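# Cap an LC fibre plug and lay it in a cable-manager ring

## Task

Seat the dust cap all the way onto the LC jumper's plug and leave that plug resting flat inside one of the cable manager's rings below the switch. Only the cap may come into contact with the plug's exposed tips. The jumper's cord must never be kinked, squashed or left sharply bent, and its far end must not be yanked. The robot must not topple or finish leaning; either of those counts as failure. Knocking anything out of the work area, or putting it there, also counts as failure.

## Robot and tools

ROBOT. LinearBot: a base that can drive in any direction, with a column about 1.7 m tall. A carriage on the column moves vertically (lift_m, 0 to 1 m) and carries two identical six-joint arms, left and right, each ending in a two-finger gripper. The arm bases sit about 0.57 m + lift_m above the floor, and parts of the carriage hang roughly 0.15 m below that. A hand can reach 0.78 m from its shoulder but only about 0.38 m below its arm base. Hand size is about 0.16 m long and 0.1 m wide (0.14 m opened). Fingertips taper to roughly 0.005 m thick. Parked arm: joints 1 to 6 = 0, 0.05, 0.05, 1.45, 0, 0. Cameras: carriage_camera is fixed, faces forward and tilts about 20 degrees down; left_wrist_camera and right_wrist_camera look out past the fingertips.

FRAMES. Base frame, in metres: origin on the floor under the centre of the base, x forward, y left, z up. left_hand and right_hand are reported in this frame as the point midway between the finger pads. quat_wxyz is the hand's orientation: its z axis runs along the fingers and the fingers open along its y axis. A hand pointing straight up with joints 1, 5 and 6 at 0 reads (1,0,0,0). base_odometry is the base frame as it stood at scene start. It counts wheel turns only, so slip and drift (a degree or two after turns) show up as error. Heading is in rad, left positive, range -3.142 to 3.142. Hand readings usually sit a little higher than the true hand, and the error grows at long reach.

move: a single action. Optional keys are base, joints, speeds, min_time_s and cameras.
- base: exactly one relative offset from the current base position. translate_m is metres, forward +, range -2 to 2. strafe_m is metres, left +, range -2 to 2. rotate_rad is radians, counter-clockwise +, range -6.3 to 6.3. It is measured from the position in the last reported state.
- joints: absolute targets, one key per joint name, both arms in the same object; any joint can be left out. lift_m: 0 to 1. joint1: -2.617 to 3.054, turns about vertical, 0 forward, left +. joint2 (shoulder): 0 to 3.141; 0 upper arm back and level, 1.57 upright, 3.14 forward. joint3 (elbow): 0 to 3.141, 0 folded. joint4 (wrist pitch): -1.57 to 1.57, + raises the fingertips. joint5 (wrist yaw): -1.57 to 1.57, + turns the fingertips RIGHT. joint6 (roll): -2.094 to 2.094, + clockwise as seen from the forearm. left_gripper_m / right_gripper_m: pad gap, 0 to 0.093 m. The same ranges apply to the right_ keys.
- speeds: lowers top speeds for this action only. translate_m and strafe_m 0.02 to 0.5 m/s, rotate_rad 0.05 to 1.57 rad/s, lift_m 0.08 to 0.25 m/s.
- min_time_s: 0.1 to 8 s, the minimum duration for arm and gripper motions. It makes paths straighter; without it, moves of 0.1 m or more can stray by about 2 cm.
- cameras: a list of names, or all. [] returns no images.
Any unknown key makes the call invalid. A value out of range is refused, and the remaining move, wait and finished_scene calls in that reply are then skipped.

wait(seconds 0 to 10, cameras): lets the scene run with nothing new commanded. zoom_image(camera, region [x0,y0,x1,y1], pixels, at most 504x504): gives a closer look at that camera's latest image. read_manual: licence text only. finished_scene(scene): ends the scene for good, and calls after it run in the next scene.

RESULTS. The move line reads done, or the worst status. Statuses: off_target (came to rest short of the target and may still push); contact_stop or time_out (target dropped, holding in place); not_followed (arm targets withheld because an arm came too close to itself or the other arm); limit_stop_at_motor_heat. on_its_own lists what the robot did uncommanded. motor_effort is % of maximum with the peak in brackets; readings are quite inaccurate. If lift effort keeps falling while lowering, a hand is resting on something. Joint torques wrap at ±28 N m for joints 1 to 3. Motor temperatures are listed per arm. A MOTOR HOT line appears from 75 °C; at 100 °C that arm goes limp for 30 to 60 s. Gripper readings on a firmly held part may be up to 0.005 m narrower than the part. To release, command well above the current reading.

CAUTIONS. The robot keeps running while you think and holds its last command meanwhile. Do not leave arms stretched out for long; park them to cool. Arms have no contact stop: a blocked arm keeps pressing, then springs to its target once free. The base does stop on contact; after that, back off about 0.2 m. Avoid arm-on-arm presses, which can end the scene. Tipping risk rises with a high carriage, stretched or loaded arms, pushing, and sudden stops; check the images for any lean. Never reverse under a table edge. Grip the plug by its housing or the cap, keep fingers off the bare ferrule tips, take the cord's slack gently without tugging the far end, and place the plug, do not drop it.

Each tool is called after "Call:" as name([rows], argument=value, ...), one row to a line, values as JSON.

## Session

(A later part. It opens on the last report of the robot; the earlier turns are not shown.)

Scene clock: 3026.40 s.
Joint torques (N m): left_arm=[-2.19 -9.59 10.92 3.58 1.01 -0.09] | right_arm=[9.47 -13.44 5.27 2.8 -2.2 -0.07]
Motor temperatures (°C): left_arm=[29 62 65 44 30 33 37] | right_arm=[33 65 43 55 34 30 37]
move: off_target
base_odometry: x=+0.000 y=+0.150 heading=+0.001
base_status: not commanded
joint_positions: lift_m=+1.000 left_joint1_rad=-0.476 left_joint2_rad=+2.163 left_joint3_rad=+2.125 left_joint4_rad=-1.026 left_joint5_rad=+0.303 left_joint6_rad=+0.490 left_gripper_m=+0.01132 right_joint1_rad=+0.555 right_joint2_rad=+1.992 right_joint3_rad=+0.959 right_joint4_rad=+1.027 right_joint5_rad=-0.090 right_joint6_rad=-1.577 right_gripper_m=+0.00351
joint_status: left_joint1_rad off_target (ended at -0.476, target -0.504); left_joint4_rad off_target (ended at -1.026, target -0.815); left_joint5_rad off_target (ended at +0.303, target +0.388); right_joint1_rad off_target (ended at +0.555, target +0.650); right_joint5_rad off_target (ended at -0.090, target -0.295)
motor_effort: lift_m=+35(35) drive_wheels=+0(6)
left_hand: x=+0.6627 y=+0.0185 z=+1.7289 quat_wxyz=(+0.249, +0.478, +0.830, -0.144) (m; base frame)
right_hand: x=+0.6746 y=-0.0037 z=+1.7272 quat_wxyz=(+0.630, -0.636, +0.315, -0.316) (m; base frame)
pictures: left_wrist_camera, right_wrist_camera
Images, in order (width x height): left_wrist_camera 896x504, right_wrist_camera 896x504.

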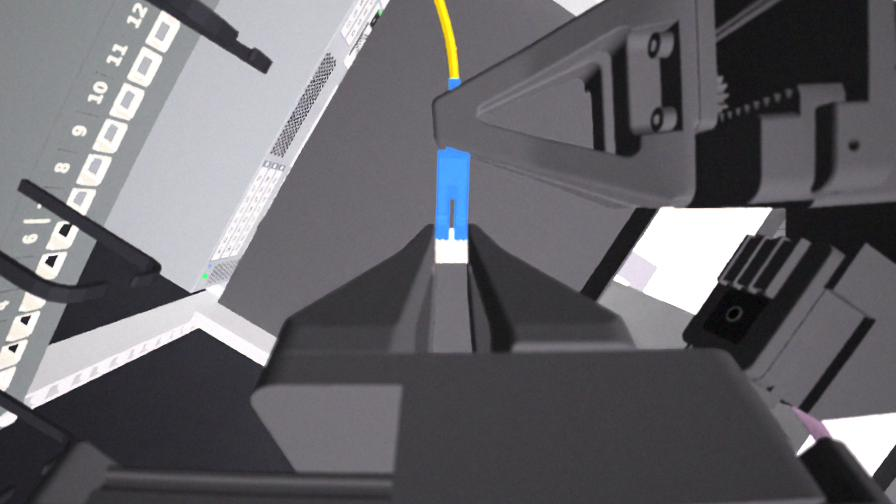

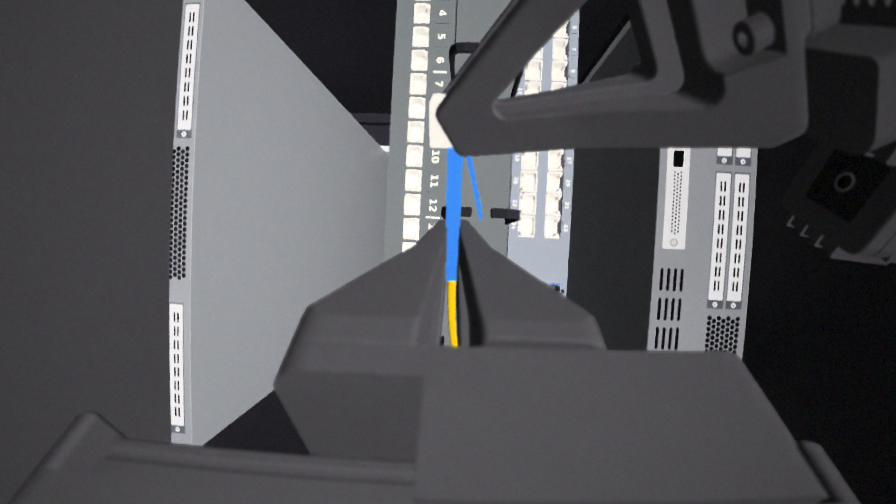

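Call:
move(joints={"left_joint1_rad": -0.510, "left_joint4_rad": -0.765, "left_joint5_rad": 0.405, "right_joint1_rad": 0.680, "right_joint5_rad": -0.335}, min_time_s=2.0, cameras=["left_wrist_camera", "right_wrist_camera"])

Call:
zoom_image(camera="left_wrist_camera", region=[432, 216, 472, 246])

Call:
zoom_image(camera="right_wrist_camera", region=[420, 70, 500, 150])

Scene clock: 3034.33 s.
Joint torques (N m): left_arm=[-2.76 -9.62 10.86 4.13 1.16 -0.09] | right_arm=[11.59 -13.45 5.26 2.8 -2.74 -0.06]
Motor temperatures (°C): left_arm=[29 62 65 46 30 33 37] | right_arm=[35 65 43 55 35 30 37]
move: off_target
base_odometry: x=+0.000 y=+0.150 heading=+0.001
base_status: not commanded
joint_positions: lift_m=+1.000 left_joint1_rad=-0.475 left_joint2_rad=+2.163 left_joint3_rad=+2.125 left_joint4_rad=-1.027 left_joint5_rad=+0.303 left_joint6_rad=+0.490 left_gripper_m=+0.01132 right_joint1_rad=+0.564 right_joint2_rad=+1.992 right_joint3_rad=+0.959 right_joint4_rad=+1.027 right_joint5_rad=-0.077 right_joint6_rad=-1.577 right_gripper_m=+0.00351
joint_status: left_joint1_rad off_target (ended at -0.475, target -0.510); left_joint4_rad off_target (ended at -1.027, target -0.765); left_joint5_rad off_target (ended at +0.303, target +0.405); right_joint1_rad off_target (ended at +0.564, target +0.680); right_joint5_rad off_target (ended at -0.078, target -0.335)
motor_effort: lift_m=+35(35) drive_wheels=-2(6)
left_hand: x=+0.6629 y=+0.0190 z=+1.7288 quat_wxyz=(+0.248, +0.478, +0.830, -0.144) (m; base frame)
right_hand: x=+0.6733 y=-0.0014 z=+1.7272 quat_wxyz=(+0.629, -0.635, +0.316, -0.318) (m; base frame)
pictures: left_wrist_camera, right_wrist_camera
Images, in order (width x height): left_wrist_camera 896x504, right_wrist_camera 896x504.

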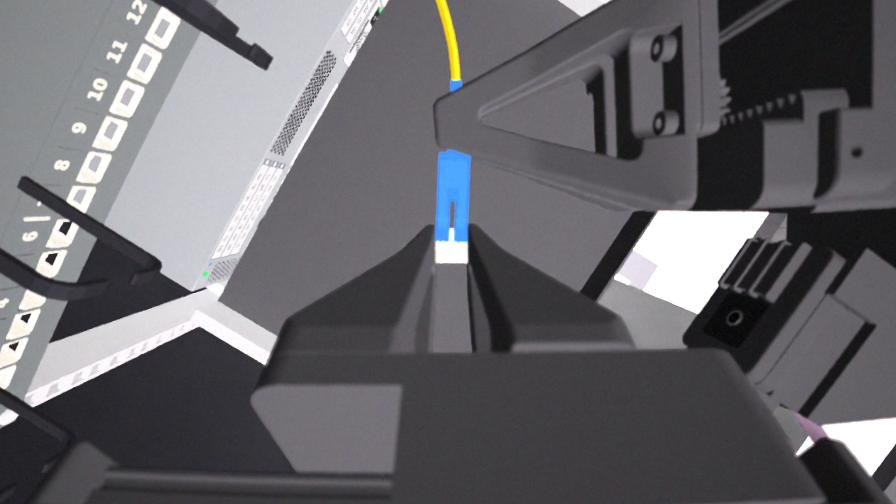

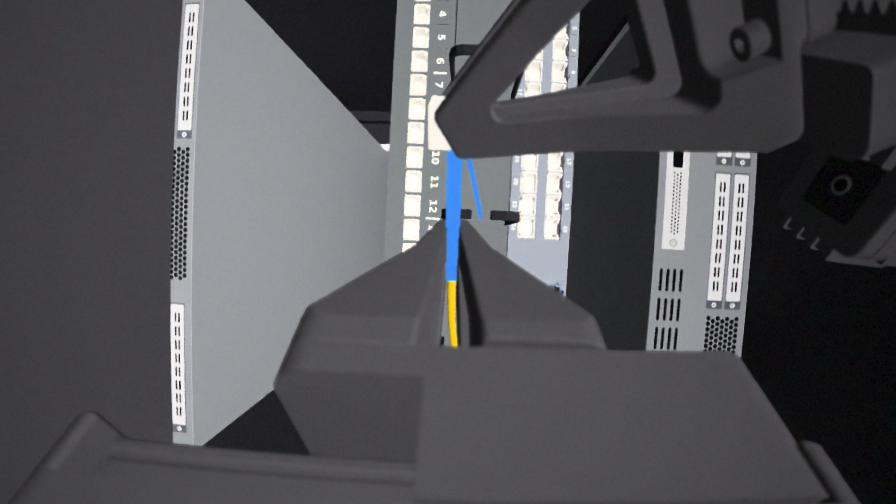

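Scaled by 12.600 from the camera's 896x504 image, which has a finer 1280x720 frame.

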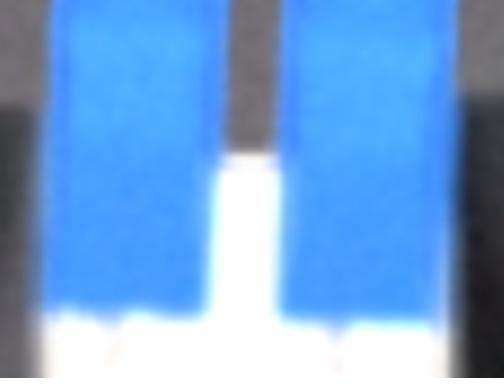

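Scaled by 6.300 from the camera's 896x504 image, which has a finer 1280x720 frame.

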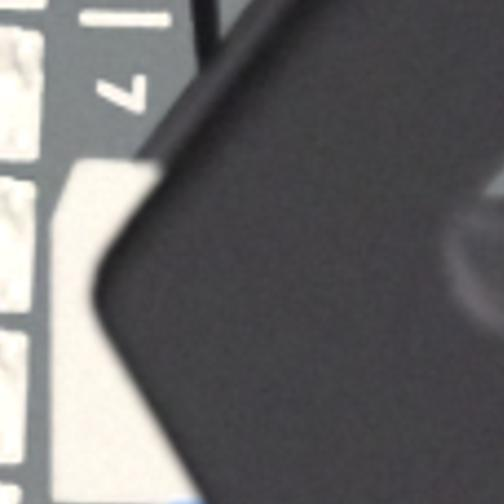

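Call:
move(cameras=["left_wrist_camera"])

Call:
zoom_image(camera="left_wrist_camera", region=[432, 216, 472, 246])

Call:
zoom_image(camera="left_wrist_camera", region=[410, 130, 490, 270])

Scene clock: 3042.03 s.
Joint torques (N m): left_arm=[-2.78 -9.63 10.86 4.13 1.16 -0.09] | right_arm=[11.56 -13.42 5.26 2.79 -2.74 -0.06]
Motor temperatures (°C): left_arm=[30 62 65 49 31 33 37] | right_arm=[36 66 43 55 37 30 37]
base_odometry: x=+0.000 y=+0.150 heading=+0.001
base_status: not commanded
joint_positions: lift_m=+1.000 left_joint1_rad=-0.475 left_joint2_rad=+2.163 left_joint3_rad=+2.125 left_joint4_rad=-1.027 left_joint5_rad=+0.303 left_joint6_rad=+0.490 left_gripper_m=+0.01132 right_joint1_rad=+0.564 right_joint2_rad=+1.992 right_joint3_rad=+0.959 right_joint4_rad=+1.027 right_joint5_rad=-0.077 right_joint6_rad=-1.577 right_gripper_m=+0.00351
joint_status: left_joint1_rad off_target (ended at -0.475, target -0.510); left_joint4_rad off_target (ended at -1.027, target -0.765); left_joint5_rad off_target (ended at +0.303, target +0.405); right_joint1_rad off_target (ended at +0.564, target +0.680); right_joint5_rad off_target (ended at -0.078, target -0.335)
motor_effort: lift_m=+35(35) drive_wheels=-5(6)
left_hand: x=+0.6629 y=+0.0190 z=+1.7288 quat_wxyz=(+0.248, +0.478, +0.830, -0.144) (m; base frame)
right_hand: x=+0.6733 y=-0.0015 z=+1.7272 quat_wxyz=(+0.629, -0.635, +0.316, -0.318) (m; base frame)
pictures: left_wrist_camera
Images, in order (width x height): left_wrist_camera 896x504.

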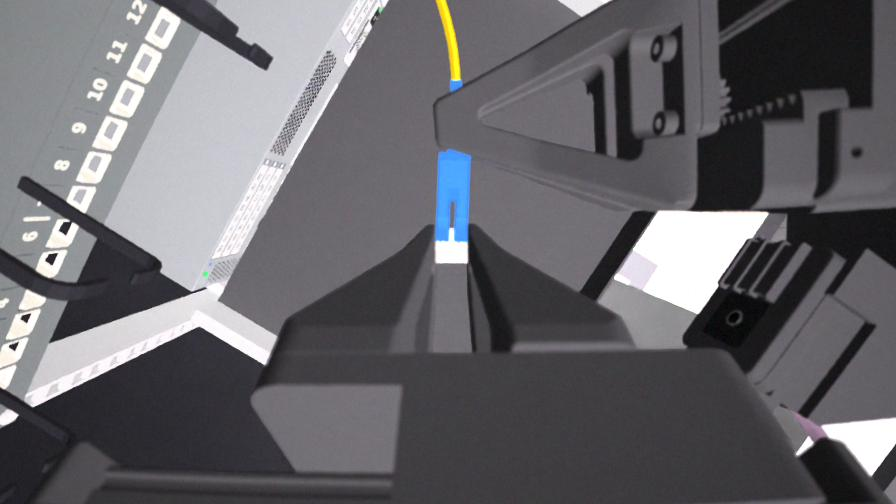

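Scaled by 12.600 from the camera's 896x504 image, which has a finer 1280x720 frame.

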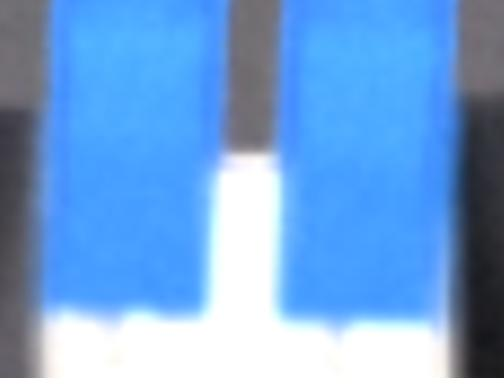

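Scaled by 3.600 from the camera's 896x504 image, which has a finer 1280x720 frame.

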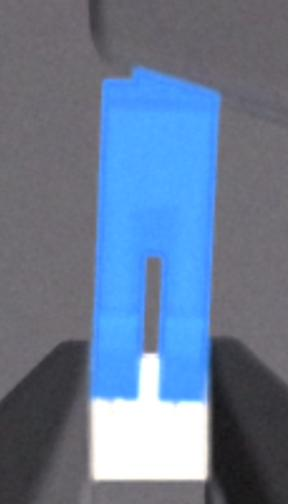

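Call:
move(cameras=["carriage_camera", "right_wrist_camera"])

Call:
zoom_image(camera="carriage_camera", region=[408, 260, 488, 305])

Call:
zoom_image(camera="right_wrist_camera", region=[420, 85, 500, 175])

Scene clock: 3110.37 s.
Joint torques (N m): left_arm=[-2.77 -9.62 10.88 4.12 1.17 -0.08] | right_arm=[11.58 -13.42 5.26 2.8 -2.74 -0.07]
Motor temperatures (°C): left_arm=[30 63 66 64 32 33 37] | right_arm=[41 66 43 56 44 30 37]
base_odometry: x=+0.000 y=+0.150 heading=+0.001
base_status: not commanded
joint_positions: lift_m=+1.000 left_joint1_rad=-0.475 left_joint2_rad=+2.163 left_joint3_rad=+2.125 left_joint4_rad=-1.027 left_joint5_rad=+0.303 left_joint6_rad=+0.490 left_gripper_m=+0.01132 right_joint1_rad=+0.564 right_joint2_rad=+1.992 right_joint3_rad=+0.959 right_joint4_rad=+1.027 right_joint5_rad=-0.077 right_joint6_rad=-1.577 right_gripper_m=+0.00351
joint_status: left_joint1_rad off_target (ended at -0.475, target -0.510); left_joint4_rad off_target (ended at -1.027, target -0.765); left_joint5_rad off_target (ended at +0.303, target +0.405); right_joint1_rad off_target (ended at +0.564, target +0.680); right_joint5_rad off_target (ended at -0.078, target -0.335)
motor_effort: lift_m=+35(35) drive_wheels=-5(6)
left_hand: x=+0.6629 y=+0.0190 z=+1.7288 quat_wxyz=(+0.248, +0.478, +0.830, -0.144) (m; base frame)
right_hand: x=+0.6733 y=-0.0015 z=+1.7272 quat_wxyz=(+0.629, -0.635, +0.316, -0.318) (m; base frame)
pictures: carriage_camera, right_wrist_camera
Images, in order (width x height): carriage_camera 896x504, right_wrist_camera 896x504.

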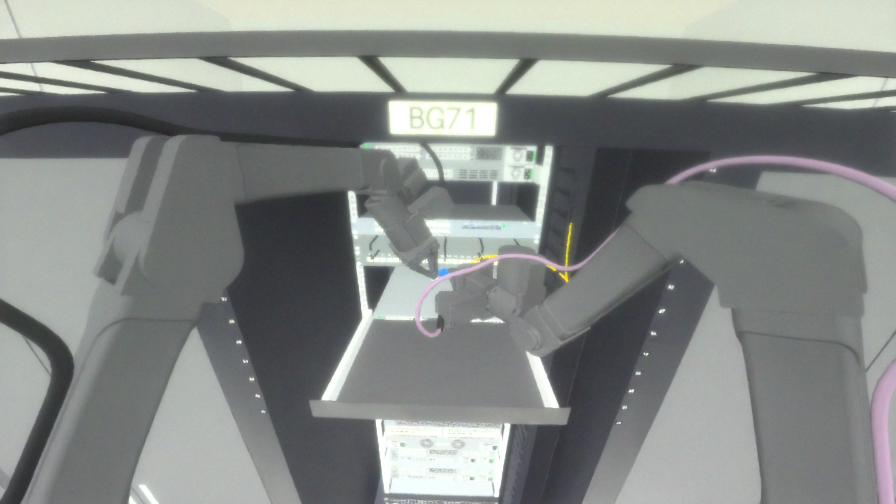

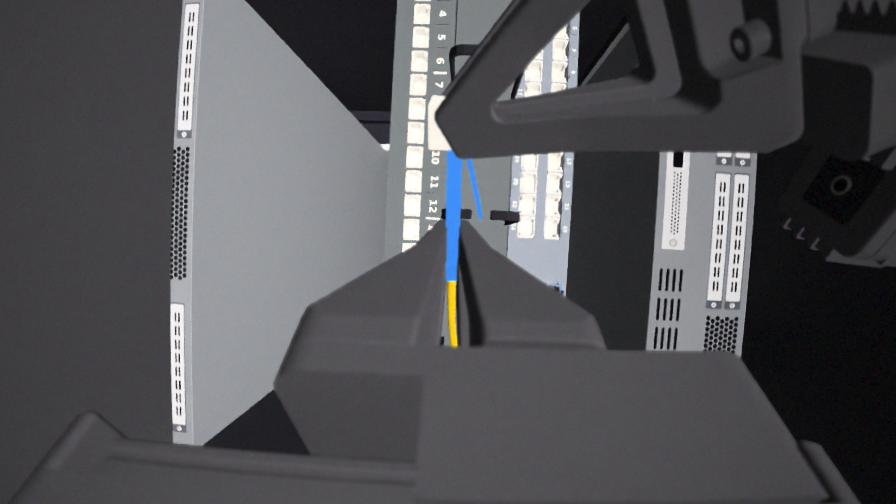

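Scaled by 6.300 from the camera's 896x504 image, which has a finer 1280x720 frame.

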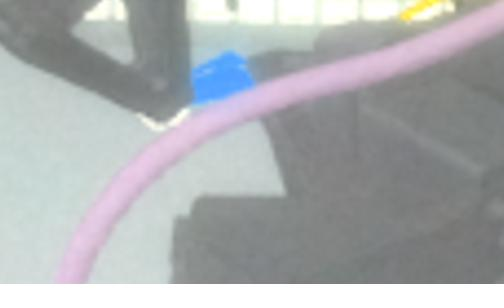

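Scaled by 5.600 from the camera's 896x504 image, which has a finer 1280x720 frame.

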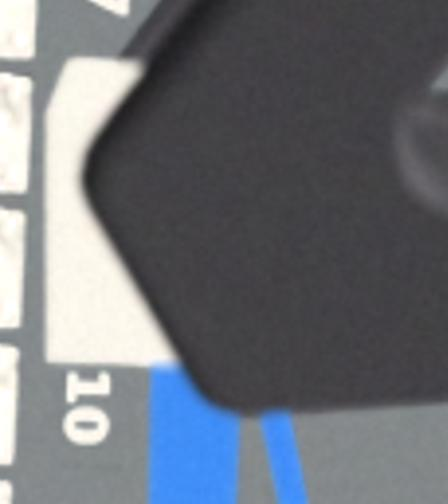

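Call:
move(joints={"left_joint1_rad": -0.490, "left_joint4_rad": -0.985, "left_joint5_rad": 0.322, "right_joint1_rad": 0.572, "right_joint5_rad": -0.130}, min_time_s=2.0, cameras=["left_wrist_camera", "right_wrist_camera"])

Call:
zoom_image(camera="left_wrist_camera", region=[432, 216, 472, 246])

Call:
zoom_image(camera="right_wrist_camera", region=[420, 70, 500, 150])

Scene clock: 3192.57 s.
Joint torques (N m): left_arm=[-1.17 -9.61 10.91 1.84 0.45 -0.08] | right_arm=[1.21 -13.39 5.42 2.79 -0.65 -0.06]
Motor temperatures (°C): left_arm=[30 63 67 76 33 33 37] | right_arm=[43 66 42 56 47 30 37]
move: off_target
MOTOR HOT: joint 4 (wrist pitch) of the left arm reports 76 °C; the controller stops that arm at 100 °C. To cool a motor, set the load down, stop pushing, or move to a pose that needs little force.
base_odometry: x=+0.000 y=+0.150 heading=+0.001
base_status: not commanded
joint_positions: lift_m=+1.000 left_joint1_rad=-0.475 left_joint2_rad=+2.163 left_joint3_rad=+2.125 left_joint4_rad=-1.039 left_joint5_rad=+0.297 left_joint6_rad=+0.490 left_gripper_m=+0.01132 right_joint1_rad=+0.559 right_joint2_rad=+1.992 right_joint3_rad=+0.957 right_joint4_rad=+1.027 right_joint5_rad=-0.068 right_joint6_rad=-1.577 right_gripper_m=+0.00351
joint_status: left_joint4_rad off_target (ended at -1.039, target -0.985); left_joint5_rad off_target (ended at +0.297, target +0.322); right_joint5_rad off_target (ended at -0.068, target -0.130); the others done
motor_effort: lift_m=+35(35) drive_wheels=-3(6)
left_hand: x=+0.6613 y=+0.0212 z=+1.7272 quat_wxyz=(+0.242, +0.477, +0.833, -0.141) (m; base frame)
right_hand: x=+0.6754 y=-0.0051 z=+1.7265 quat_wxyz=(+0.627, -0.633, +0.321, -0.322) (m; base frame)
pictures: left_wrist_camera, right_wrist_camera
Images, in order (width x height): left_wrist_camera 896x504, right_wrist_camera 896x504.

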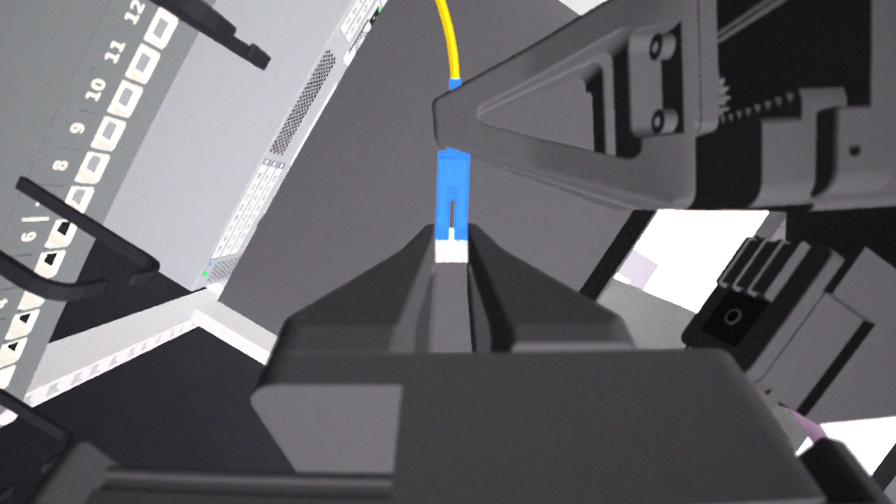

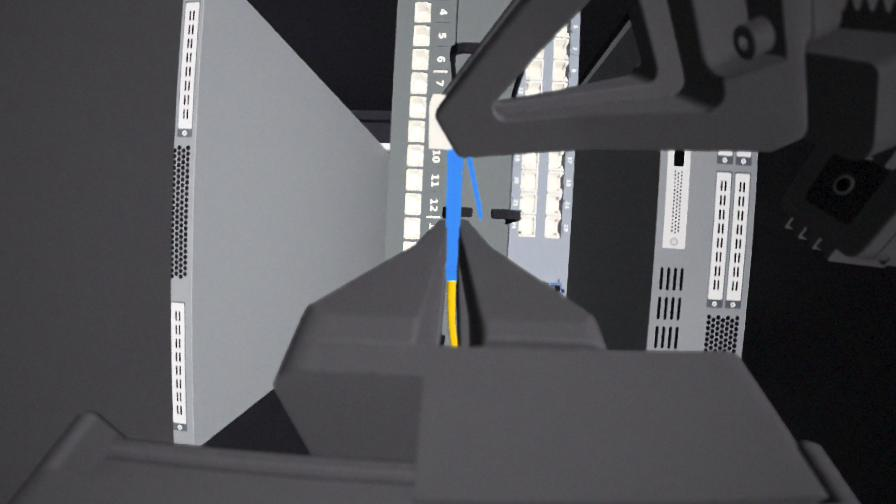

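Scaled by 12.600 from the camera's 896x504 image, which has a finer 1280x720 frame.

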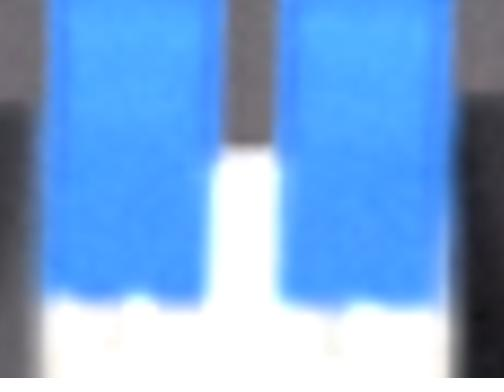

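Scaled by 6.300 from the camera's 896x504 image, which has a finer 1280x720 frame.

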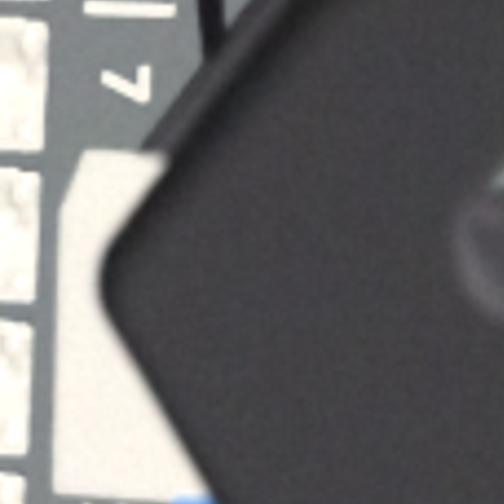

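Call:
move(joints={"left_joint4_rad": -1.03, "right_joint1_rad": 0.565, "right_joint5_rad": -0.08}, min_time_s=0.5)

Scene clock: 3238.37 s.
Joint torques (N m): left_arm=[-1.17 -9.61 10.89 1.36 0.46 -0.09] | right_arm=[0.59 -13.42 5.39 2.79 -0.15 -0.07]
Motor temperatures (°C): left_arm=[30 64 67 68 32 33 37] | right_arm=[36 66 42 56 40 30 37]
move: done
MOTOR HOT: cleared for the motors of the left arm.
base_odometry: x=+0.000 y=+0.150 heading=+0.001
base_status: not commanded
joint_positions: lift_m=+1.000 left_joint1_rad=-0.475 left_joint2_rad=+2.163 left_joint3_rad=+2.125 left_joint4_rad=-1.041 left_joint5_rad=+0.297 left_joint6_rad=+0.490 left_gripper_m=+0.01132 right_joint1_rad=+0.559 right_joint2_rad=+1.992 right_joint3_rad=+0.957 right_joint4_rad=+1.027 right_joint5_rad=-0.066 right_joint6_rad=-1.577 right_gripper_m=+0.00351
joint_status: all done
motor_effort: lift_m=+35(35) drive_wheels=-3(5)
left_hand: x=+0.6610 y=+0.0213 z=+1.7270 quat_wxyz=(+0.242, +0.477, +0.833, -0.142) (m; base frame)
right_hand: x=+0.6757 y=-0.0055 z=+1.7265 quat_wxyz=(+0.626, -0.633, +0.321, -0.323) (m; base frame)
pictures: carriage_camera, left_wrist_camera, right_wrist_camera
Images, in order (width x height): carriage_camera 896x504, left_wrist_camera 896x504, right_wrist_camera 896x504.

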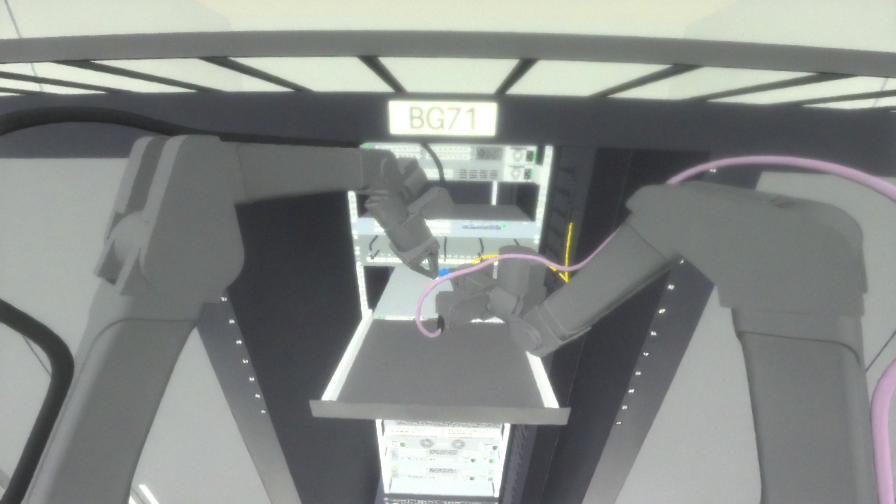

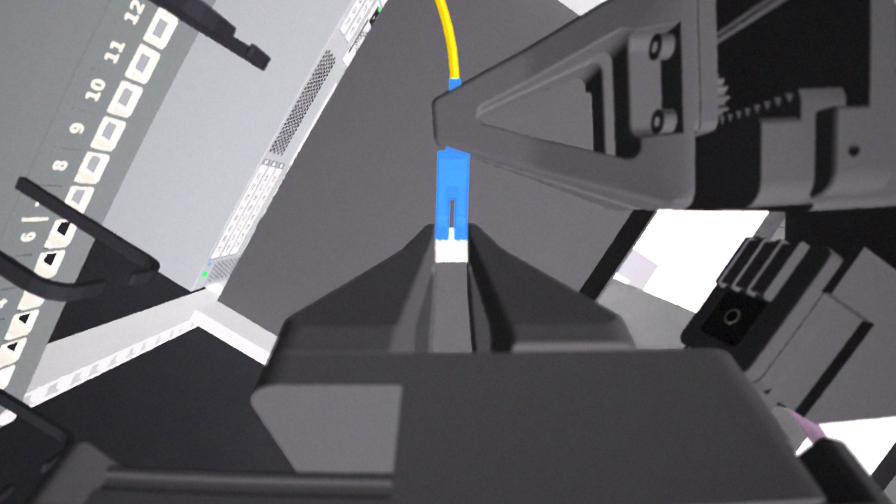

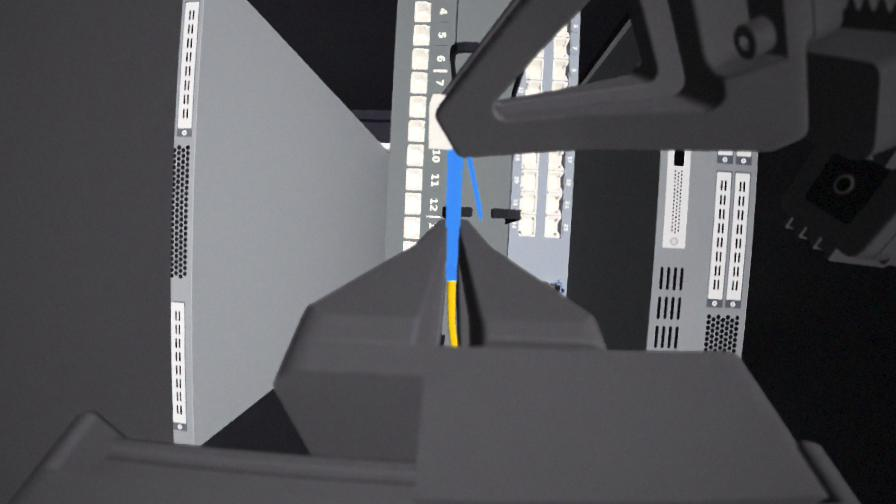

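Call:
zoom_image(camera="left_wrist_camera", region=[432, 216, 472, 246])

Call:
zoom_image(camera="left_wrist_camera", region=[412, 206, 492, 266])

Call:
zoom_image(camera="right_wrist_camera", region=[412, 90, 500, 156])

Scaled by 12.600 from the camera's 896x504 image, which has a finer 1280x720 frame.

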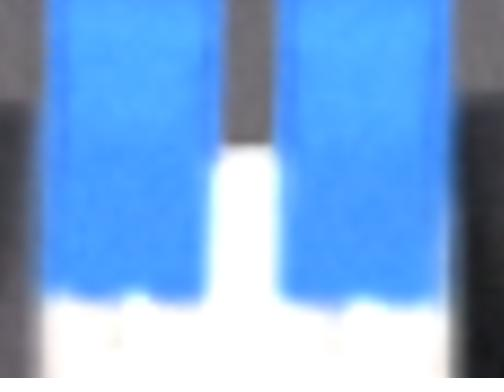

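Scaled by 6.300 from the camera's 896x504 image, which has a finer 1280x720 frame.

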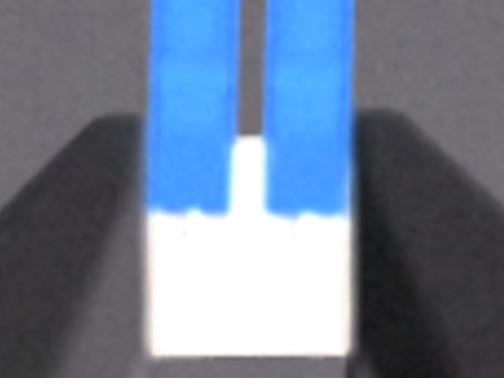

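Scaled by 5.727 from the camera's 896x504 image, which has a finer 1280x720 frame.

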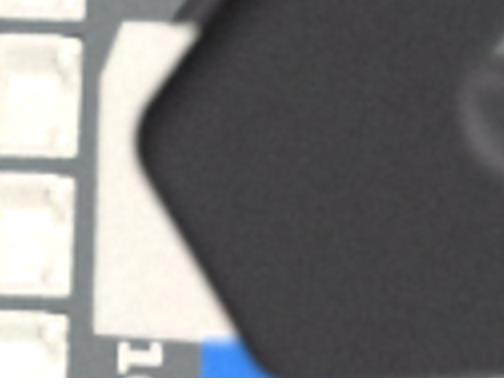

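Call:
zoom_image(camera="right_wrist_camera", region=[424, 128, 484, 173])

Call:
zoom_image(camera="right_wrist_camera", region=[420, 140, 504, 300])

Scaled by 8.400 from the camera's 896x504 image, which has a finer 1280x720 frame.

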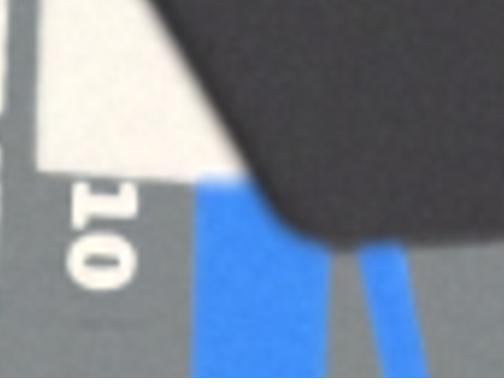

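Scaled by 3.150 from the camera's 896x504 image, which has a finer 1280x720 frame.

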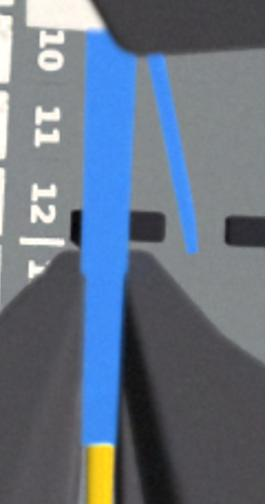

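Call:
zoom_image(camera="carriage_camera", region=[420, 255, 460, 285])

Call:
zoom_image(camera="left_wrist_camera", region=[428, 226, 456, 247])

Call:
zoom_image(camera="left_wrist_camera", region=[448, 226, 476, 247])

Scaled by 12.600 from the camera's 896x504 image, which has a finer 1280x720 frame.

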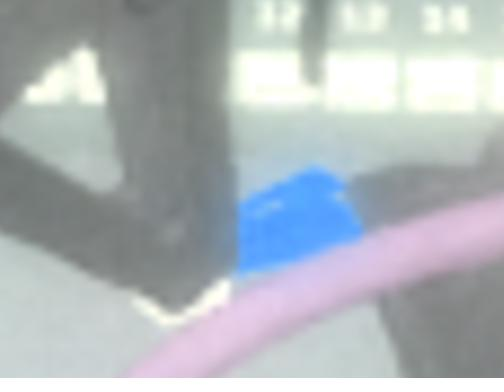

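Scaled by 18.000 from the camera's 896x504 image, which has a finer 1280x720 frame.

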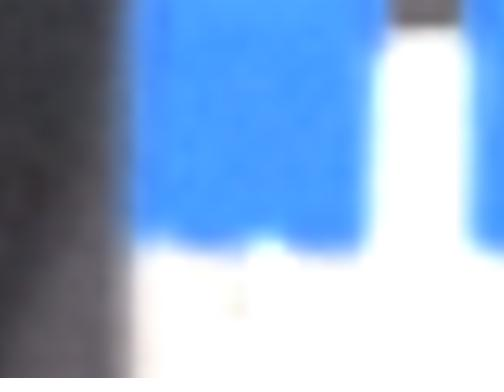

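Scaled by 18.000 from the camera's 896x504 image, which has a finer 1280x720 frame.

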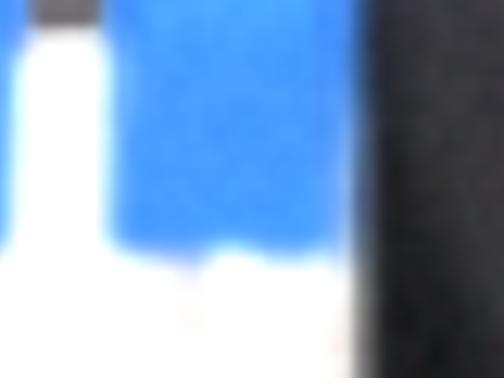

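Call:
move(joints={"right_joint1_rad": 0.552}, min_time_s=0.5, cameras=["left_wrist_camera", "right_wrist_camera"])

Call:
zoom_image(camera="left_wrist_camera", region=[432, 216, 472, 246])

Scene clock: 3514.00 s.
Joint torques (N m): left_arm=[-1.17 -9.62 10.88 1.35 0.44 -0.09] | right_arm=[-0.5 -13.41 5.42 2.78 -0.14 -0.06]
Motor temperatures (°C): left_arm=[30 66 70 47 30 33 37] | right_arm=[33 66 41 57 32 30 37]
move: done
base_odometry: x=+0.000 y=+0.150 heading=+0.001
base_status: not commanded
joint_positions: lift_m=+1.000 left_joint1_rad=-0.475 left_joint2_rad=+2.163 left_joint3_rad=+2.125 left_joint4_rad=-1.039 left_joint5_rad=+0.297 left_joint6_rad=+0.490 left_gripper_m=+0.01132 right_joint1_rad=+0.557 right_joint2_rad=+1.992 right_joint3_rad=+0.957 right_joint4_rad=+1.028 right_joint5_rad=-0.068 right_joint6_rad=-1.577 right_gripper_m=+0.00351
joint_status: all done
motor_effort: lift_m=+35(35) drive_wheels=-3(6)
left_hand: x=+0.6613 y=+0.0211 z=+1.7272 quat_wxyz=(+0.243, +0.477, +0.833, -0.142) (m; base frame)
right_hand: x=+0.6762 y=-0.0064 z=+1.7267 quat_wxyz=(+0.626, -0.633, +0.321, -0.323) (m; base frame)
pictures: left_wrist_camera, right_wrist_camera
Images, in order (width x height): left_wrist_camera 896x504, right_wrist_camera 896x504.

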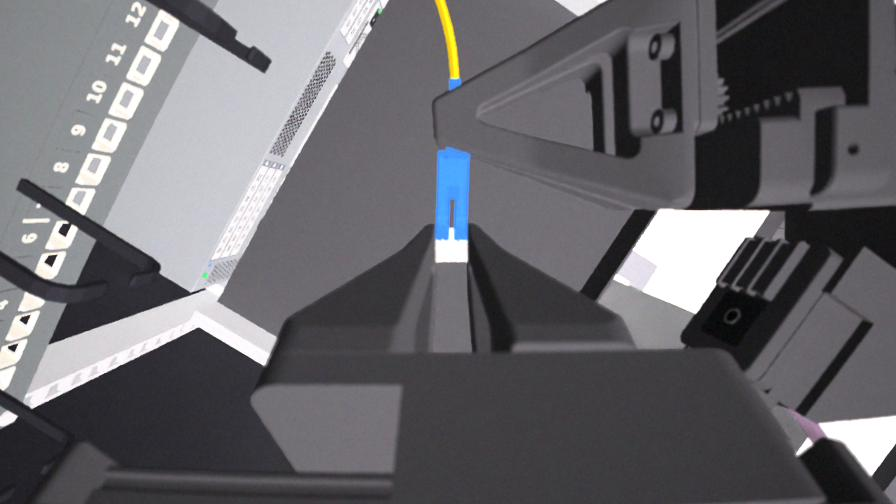

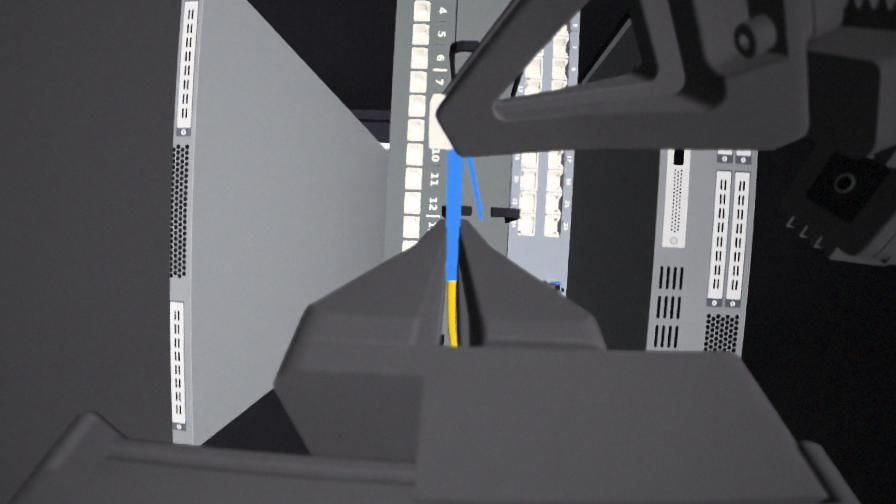

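Scaled by 12.600 from the camera's 896x504 image, which has a finer 1280x720 frame.

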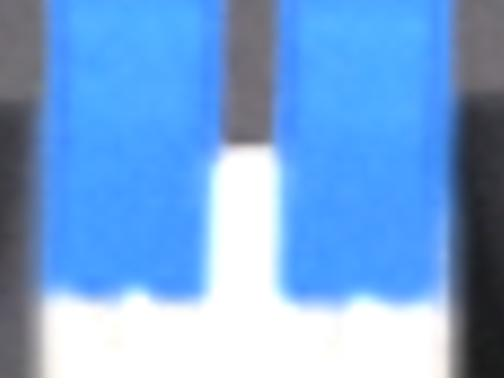

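Call:
move(joints={"right_joint1_rad": 0.535}, min_time_s=0.7, cameras=["left_wrist_camera"])

Call:
zoom_image(camera="left_wrist_camera", region=[432, 216, 472, 246])

Scene clock: 3519.07 s.
Joint torques (N m): left_arm=[-1.03 -9.63 10.89 1.28 0.43 -0.08] | right_arm=[-0.77 -13.39 5.41 2.73 -0.05 -0.06]
Motor temperatures (°C): left_arm=[30 66 70 47 30 33 37] | right_arm=[33 66 41 57 32 30 37]
move: done
base_odometry: x=+0.000 y=+0.150 heading=+0.001
base_status: not commanded
joint_positions: lift_m=+1.000 left_joint1_rad=-0.477 left_joint2_rad=+2.163 left_joint3_rad=+2.125 left_joint4_rad=-1.031 left_joint5_rad=+0.299 left_joint6_rad=+0.490 left_gripper_m=+0.01132 right_joint1_rad=+0.542 right_joint2_rad=+1.992 right_joint3_rad=+0.957 right_joint4_rad=+1.031 right_joint5_rad=-0.076 right_joint6_rad=-1.577 right_gripper_m=+0.00351
joint_status: all done
motor_effort: lift_m=+34(35) drive_wheels=-3(5)
left_hand: x=+0.6621 y=+0.0192 z=+1.7282 quat_wxyz=(+0.246, +0.478, +0.831, -0.143) (m; base frame)
right_hand: x=+0.6798 y=-0.0120 z=+1.7276 quat_wxyz=(+0.626, -0.630, +0.323, -0.326) (m; base frame)
pictures: left_wrist_camera
Images, in order (width x height): left_wrist_camera 896x504.

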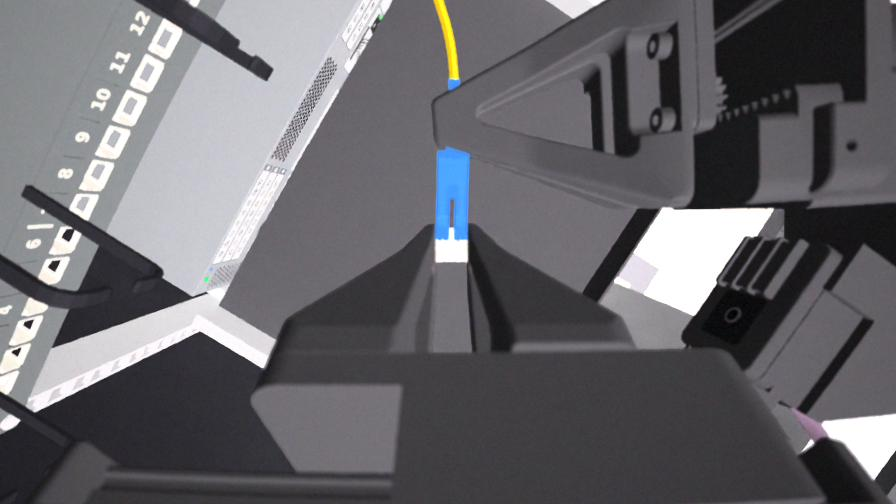

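Scaled by 12.600 from the camera's 896x504 image, which has a finer 1280x720 frame.

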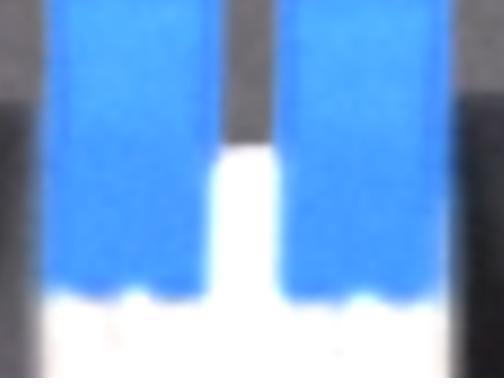

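Call:
move(joints={"right_joint1_rad": 0.560}, min_time_s=0.7, cameras=["left_wrist_camera", "right_wrist_camera"])

Call:
zoom_image(camera="right_wrist_camera", region=[424, 128, 484, 173])

Scene clock: 3536.90 s.
Joint torques (N m): left_arm=[-0.99 -9.62 10.88 1.27 0.44 -0.08] | right_arm=[0.95 -13.42 5.41 2.73 -0.04 -0.06]
Motor temperatures (°C): left_arm=[30 66 70 46 30 33 37] | right_arm=[33 66 41 58 32 30 37]
move: done
base_odometry: x=+0.000 y=+0.150 heading=+0.001
base_status: not commanded
joint_positions: lift_m=+1.000 left_joint1_rad=-0.477 left_joint2_rad=+2.163 left_joint3_rad=+2.125 left_joint4_rad=-1.030 left_joint5_rad=+0.299 left_joint6_rad=+0.490 left_gripper_m=+0.01132 right_joint1_rad=+0.550 right_joint2_rad=+1.992 right_joint3_rad=+0.957 right_joint4_rad=+1.032 right_joint5_rad=-0.076 right_joint6_rad=-1.577 right_gripper_m=+0.00351
joint_status: all done
motor_effort: lift_m=+35(35) drive_wheels=-2(7)
left_hand: x=+0.6622 y=+0.0191 z=+1.7283 quat_wxyz=(+0.247, +0.478, +0.831, -0.143) (m; base frame)
right_hand: x=+0.6774 y=-0.0082 z=+1.7277 quat_wxyz=(+0.628, -0.632, +0.320, -0.323) (m; base frame)
pictures: left_wrist_camera, right_wrist_camera
Images, in order (width x height): left_wrist_camera 896x504, right_wrist_camera 896x504.

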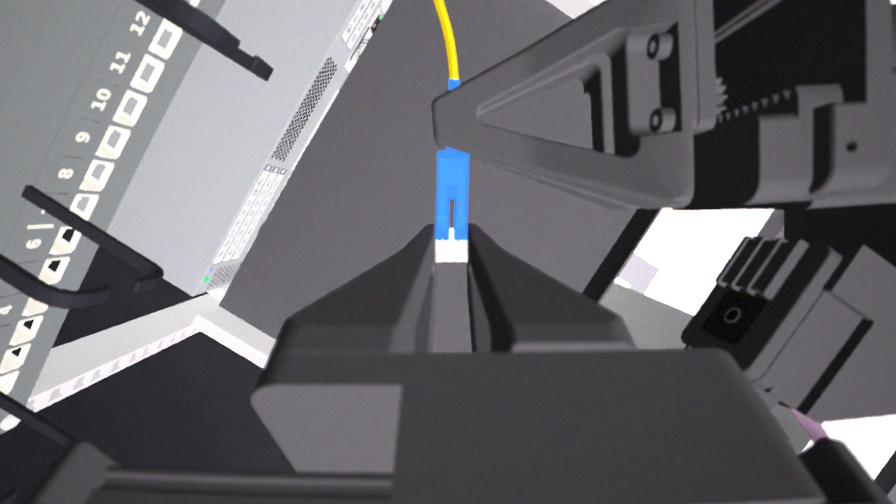

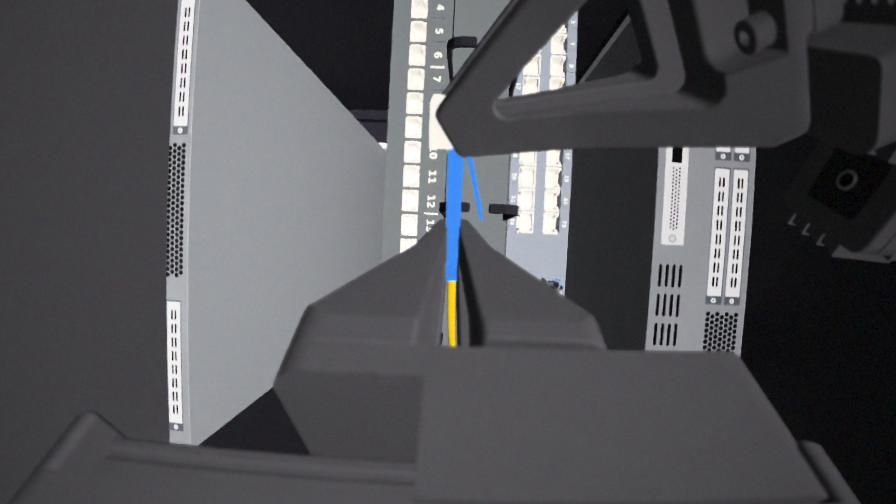

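Scaled by 8.400 from the camera's 896x504 image, which has a finer 1280x720 frame.

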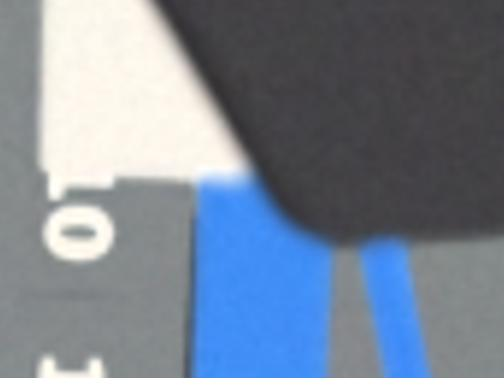

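Call:
move(joints={"right_joint1_rad": 0.553, "left_gripper_m": 0.0140}, min_time_s=1.0, cameras=["left_wrist_camera", "right_wrist_camera"])

Call:
zoom_image(camera="left_wrist_camera", region=[412, 206, 492, 266])

Call:
zoom_image(camera="right_wrist_camera", region=[412, 90, 500, 156])

Scene clock: 3643.93 s.
Joint torques (N m): left_arm=[-1.02 -9.62 10.93 1.27 0.43 -0.08] | right_arm=[0.24 -13.42 5.39 2.73 -0.05 -0.06]
Motor temperatures (°C): left_arm=[30 66 70 42 30 33 37] | right_arm=[33 66 41 59 32 30 37]
move: done
base_odometry: x=+0.000 y=+0.150 heading=+0.001
base_status: not commanded
joint_positions: lift_m=+1.000 left_joint1_rad=-0.477 left_joint2_rad=+2.163 left_joint3_rad=+2.125 left_joint4_rad=-1.030 left_joint5_rad=+0.299 left_joint6_rad=+0.490 left_gripper_m=+0.01402 right_joint1_rad=+0.550 right_joint2_rad=+1.992 right_joint3_rad=+0.957 right_joint4_rad=+1.032 right_joint5_rad=-0.076 right_joint6_rad=-1.577 right_gripper_m=+0.00351
joint_status: all done
motor_effort: lift_m=+34(35) drive_wheels=-1(4)
left_hand: x=+0.6622 y=+0.0191 z=+1.7283 quat_wxyz=(+0.247, +0.478, +0.831, -0.143) (m; base frame)
right_hand: x=+0.6774 y=-0.0082 z=+1.7277 quat_wxyz=(+0.628, -0.632, +0.320, -0.323) (m; base frame)
pictures: left_wrist_camera, right_wrist_camera
Images, in order (width x height): left_wrist_camera 896x504, right_wrist_camera 896x504.

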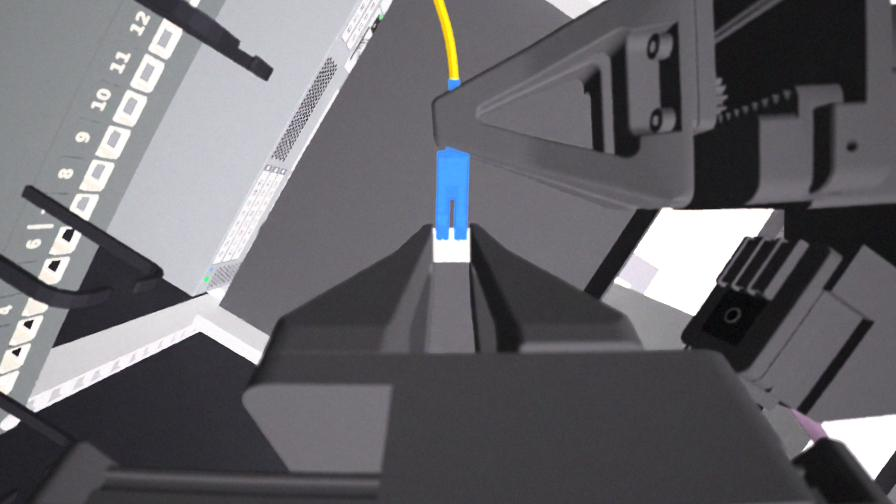

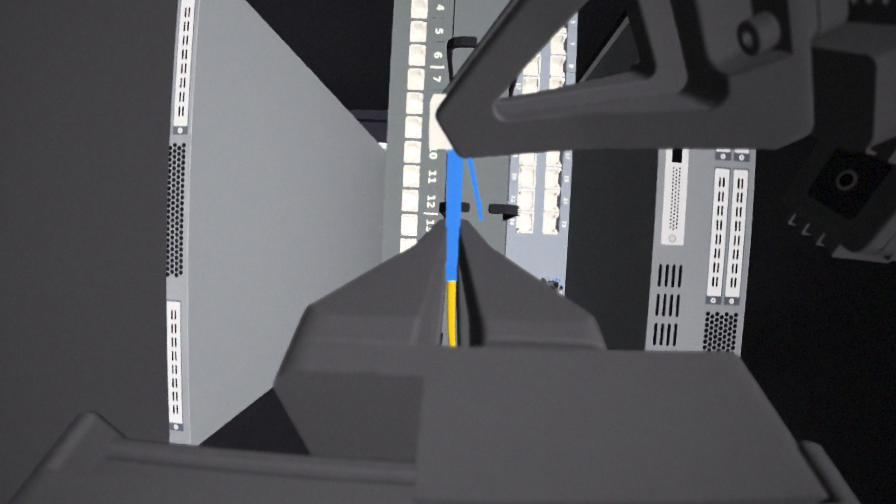

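Scaled by 6.300 from the camera's 896x504 image, which has a finer 1280x720 frame.

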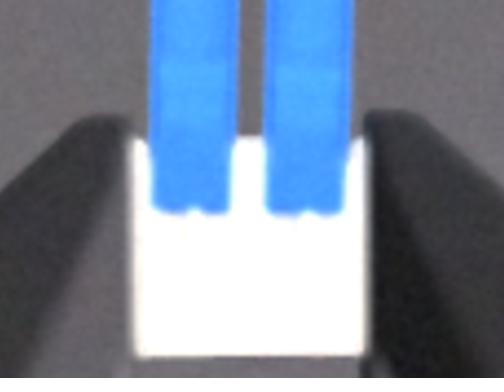

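Scaled by 5.727 from the camera's 896x504 image, which has a finer 1280x720 frame.

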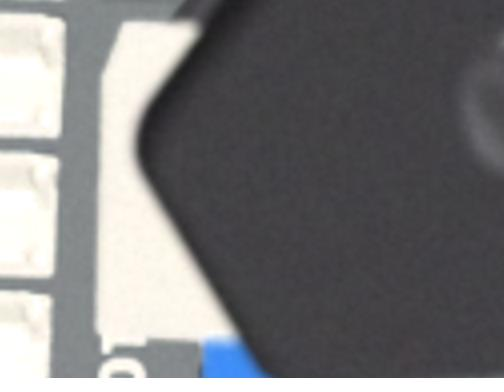

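Call:
zoom_image(camera="left_wrist_camera", region=[430, 222, 474, 264])

Scaled by 11.455 from the camera's 896x504 image, which has a finer 1280x720 frame.

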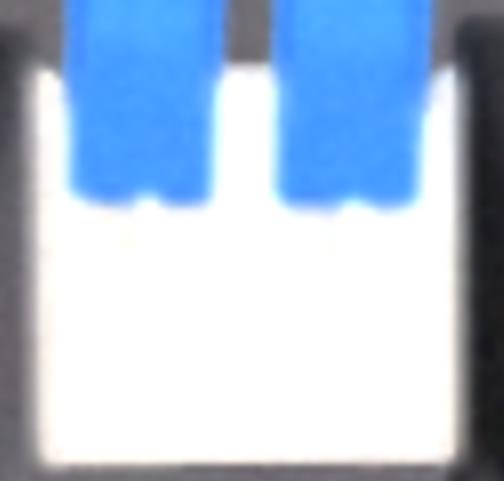

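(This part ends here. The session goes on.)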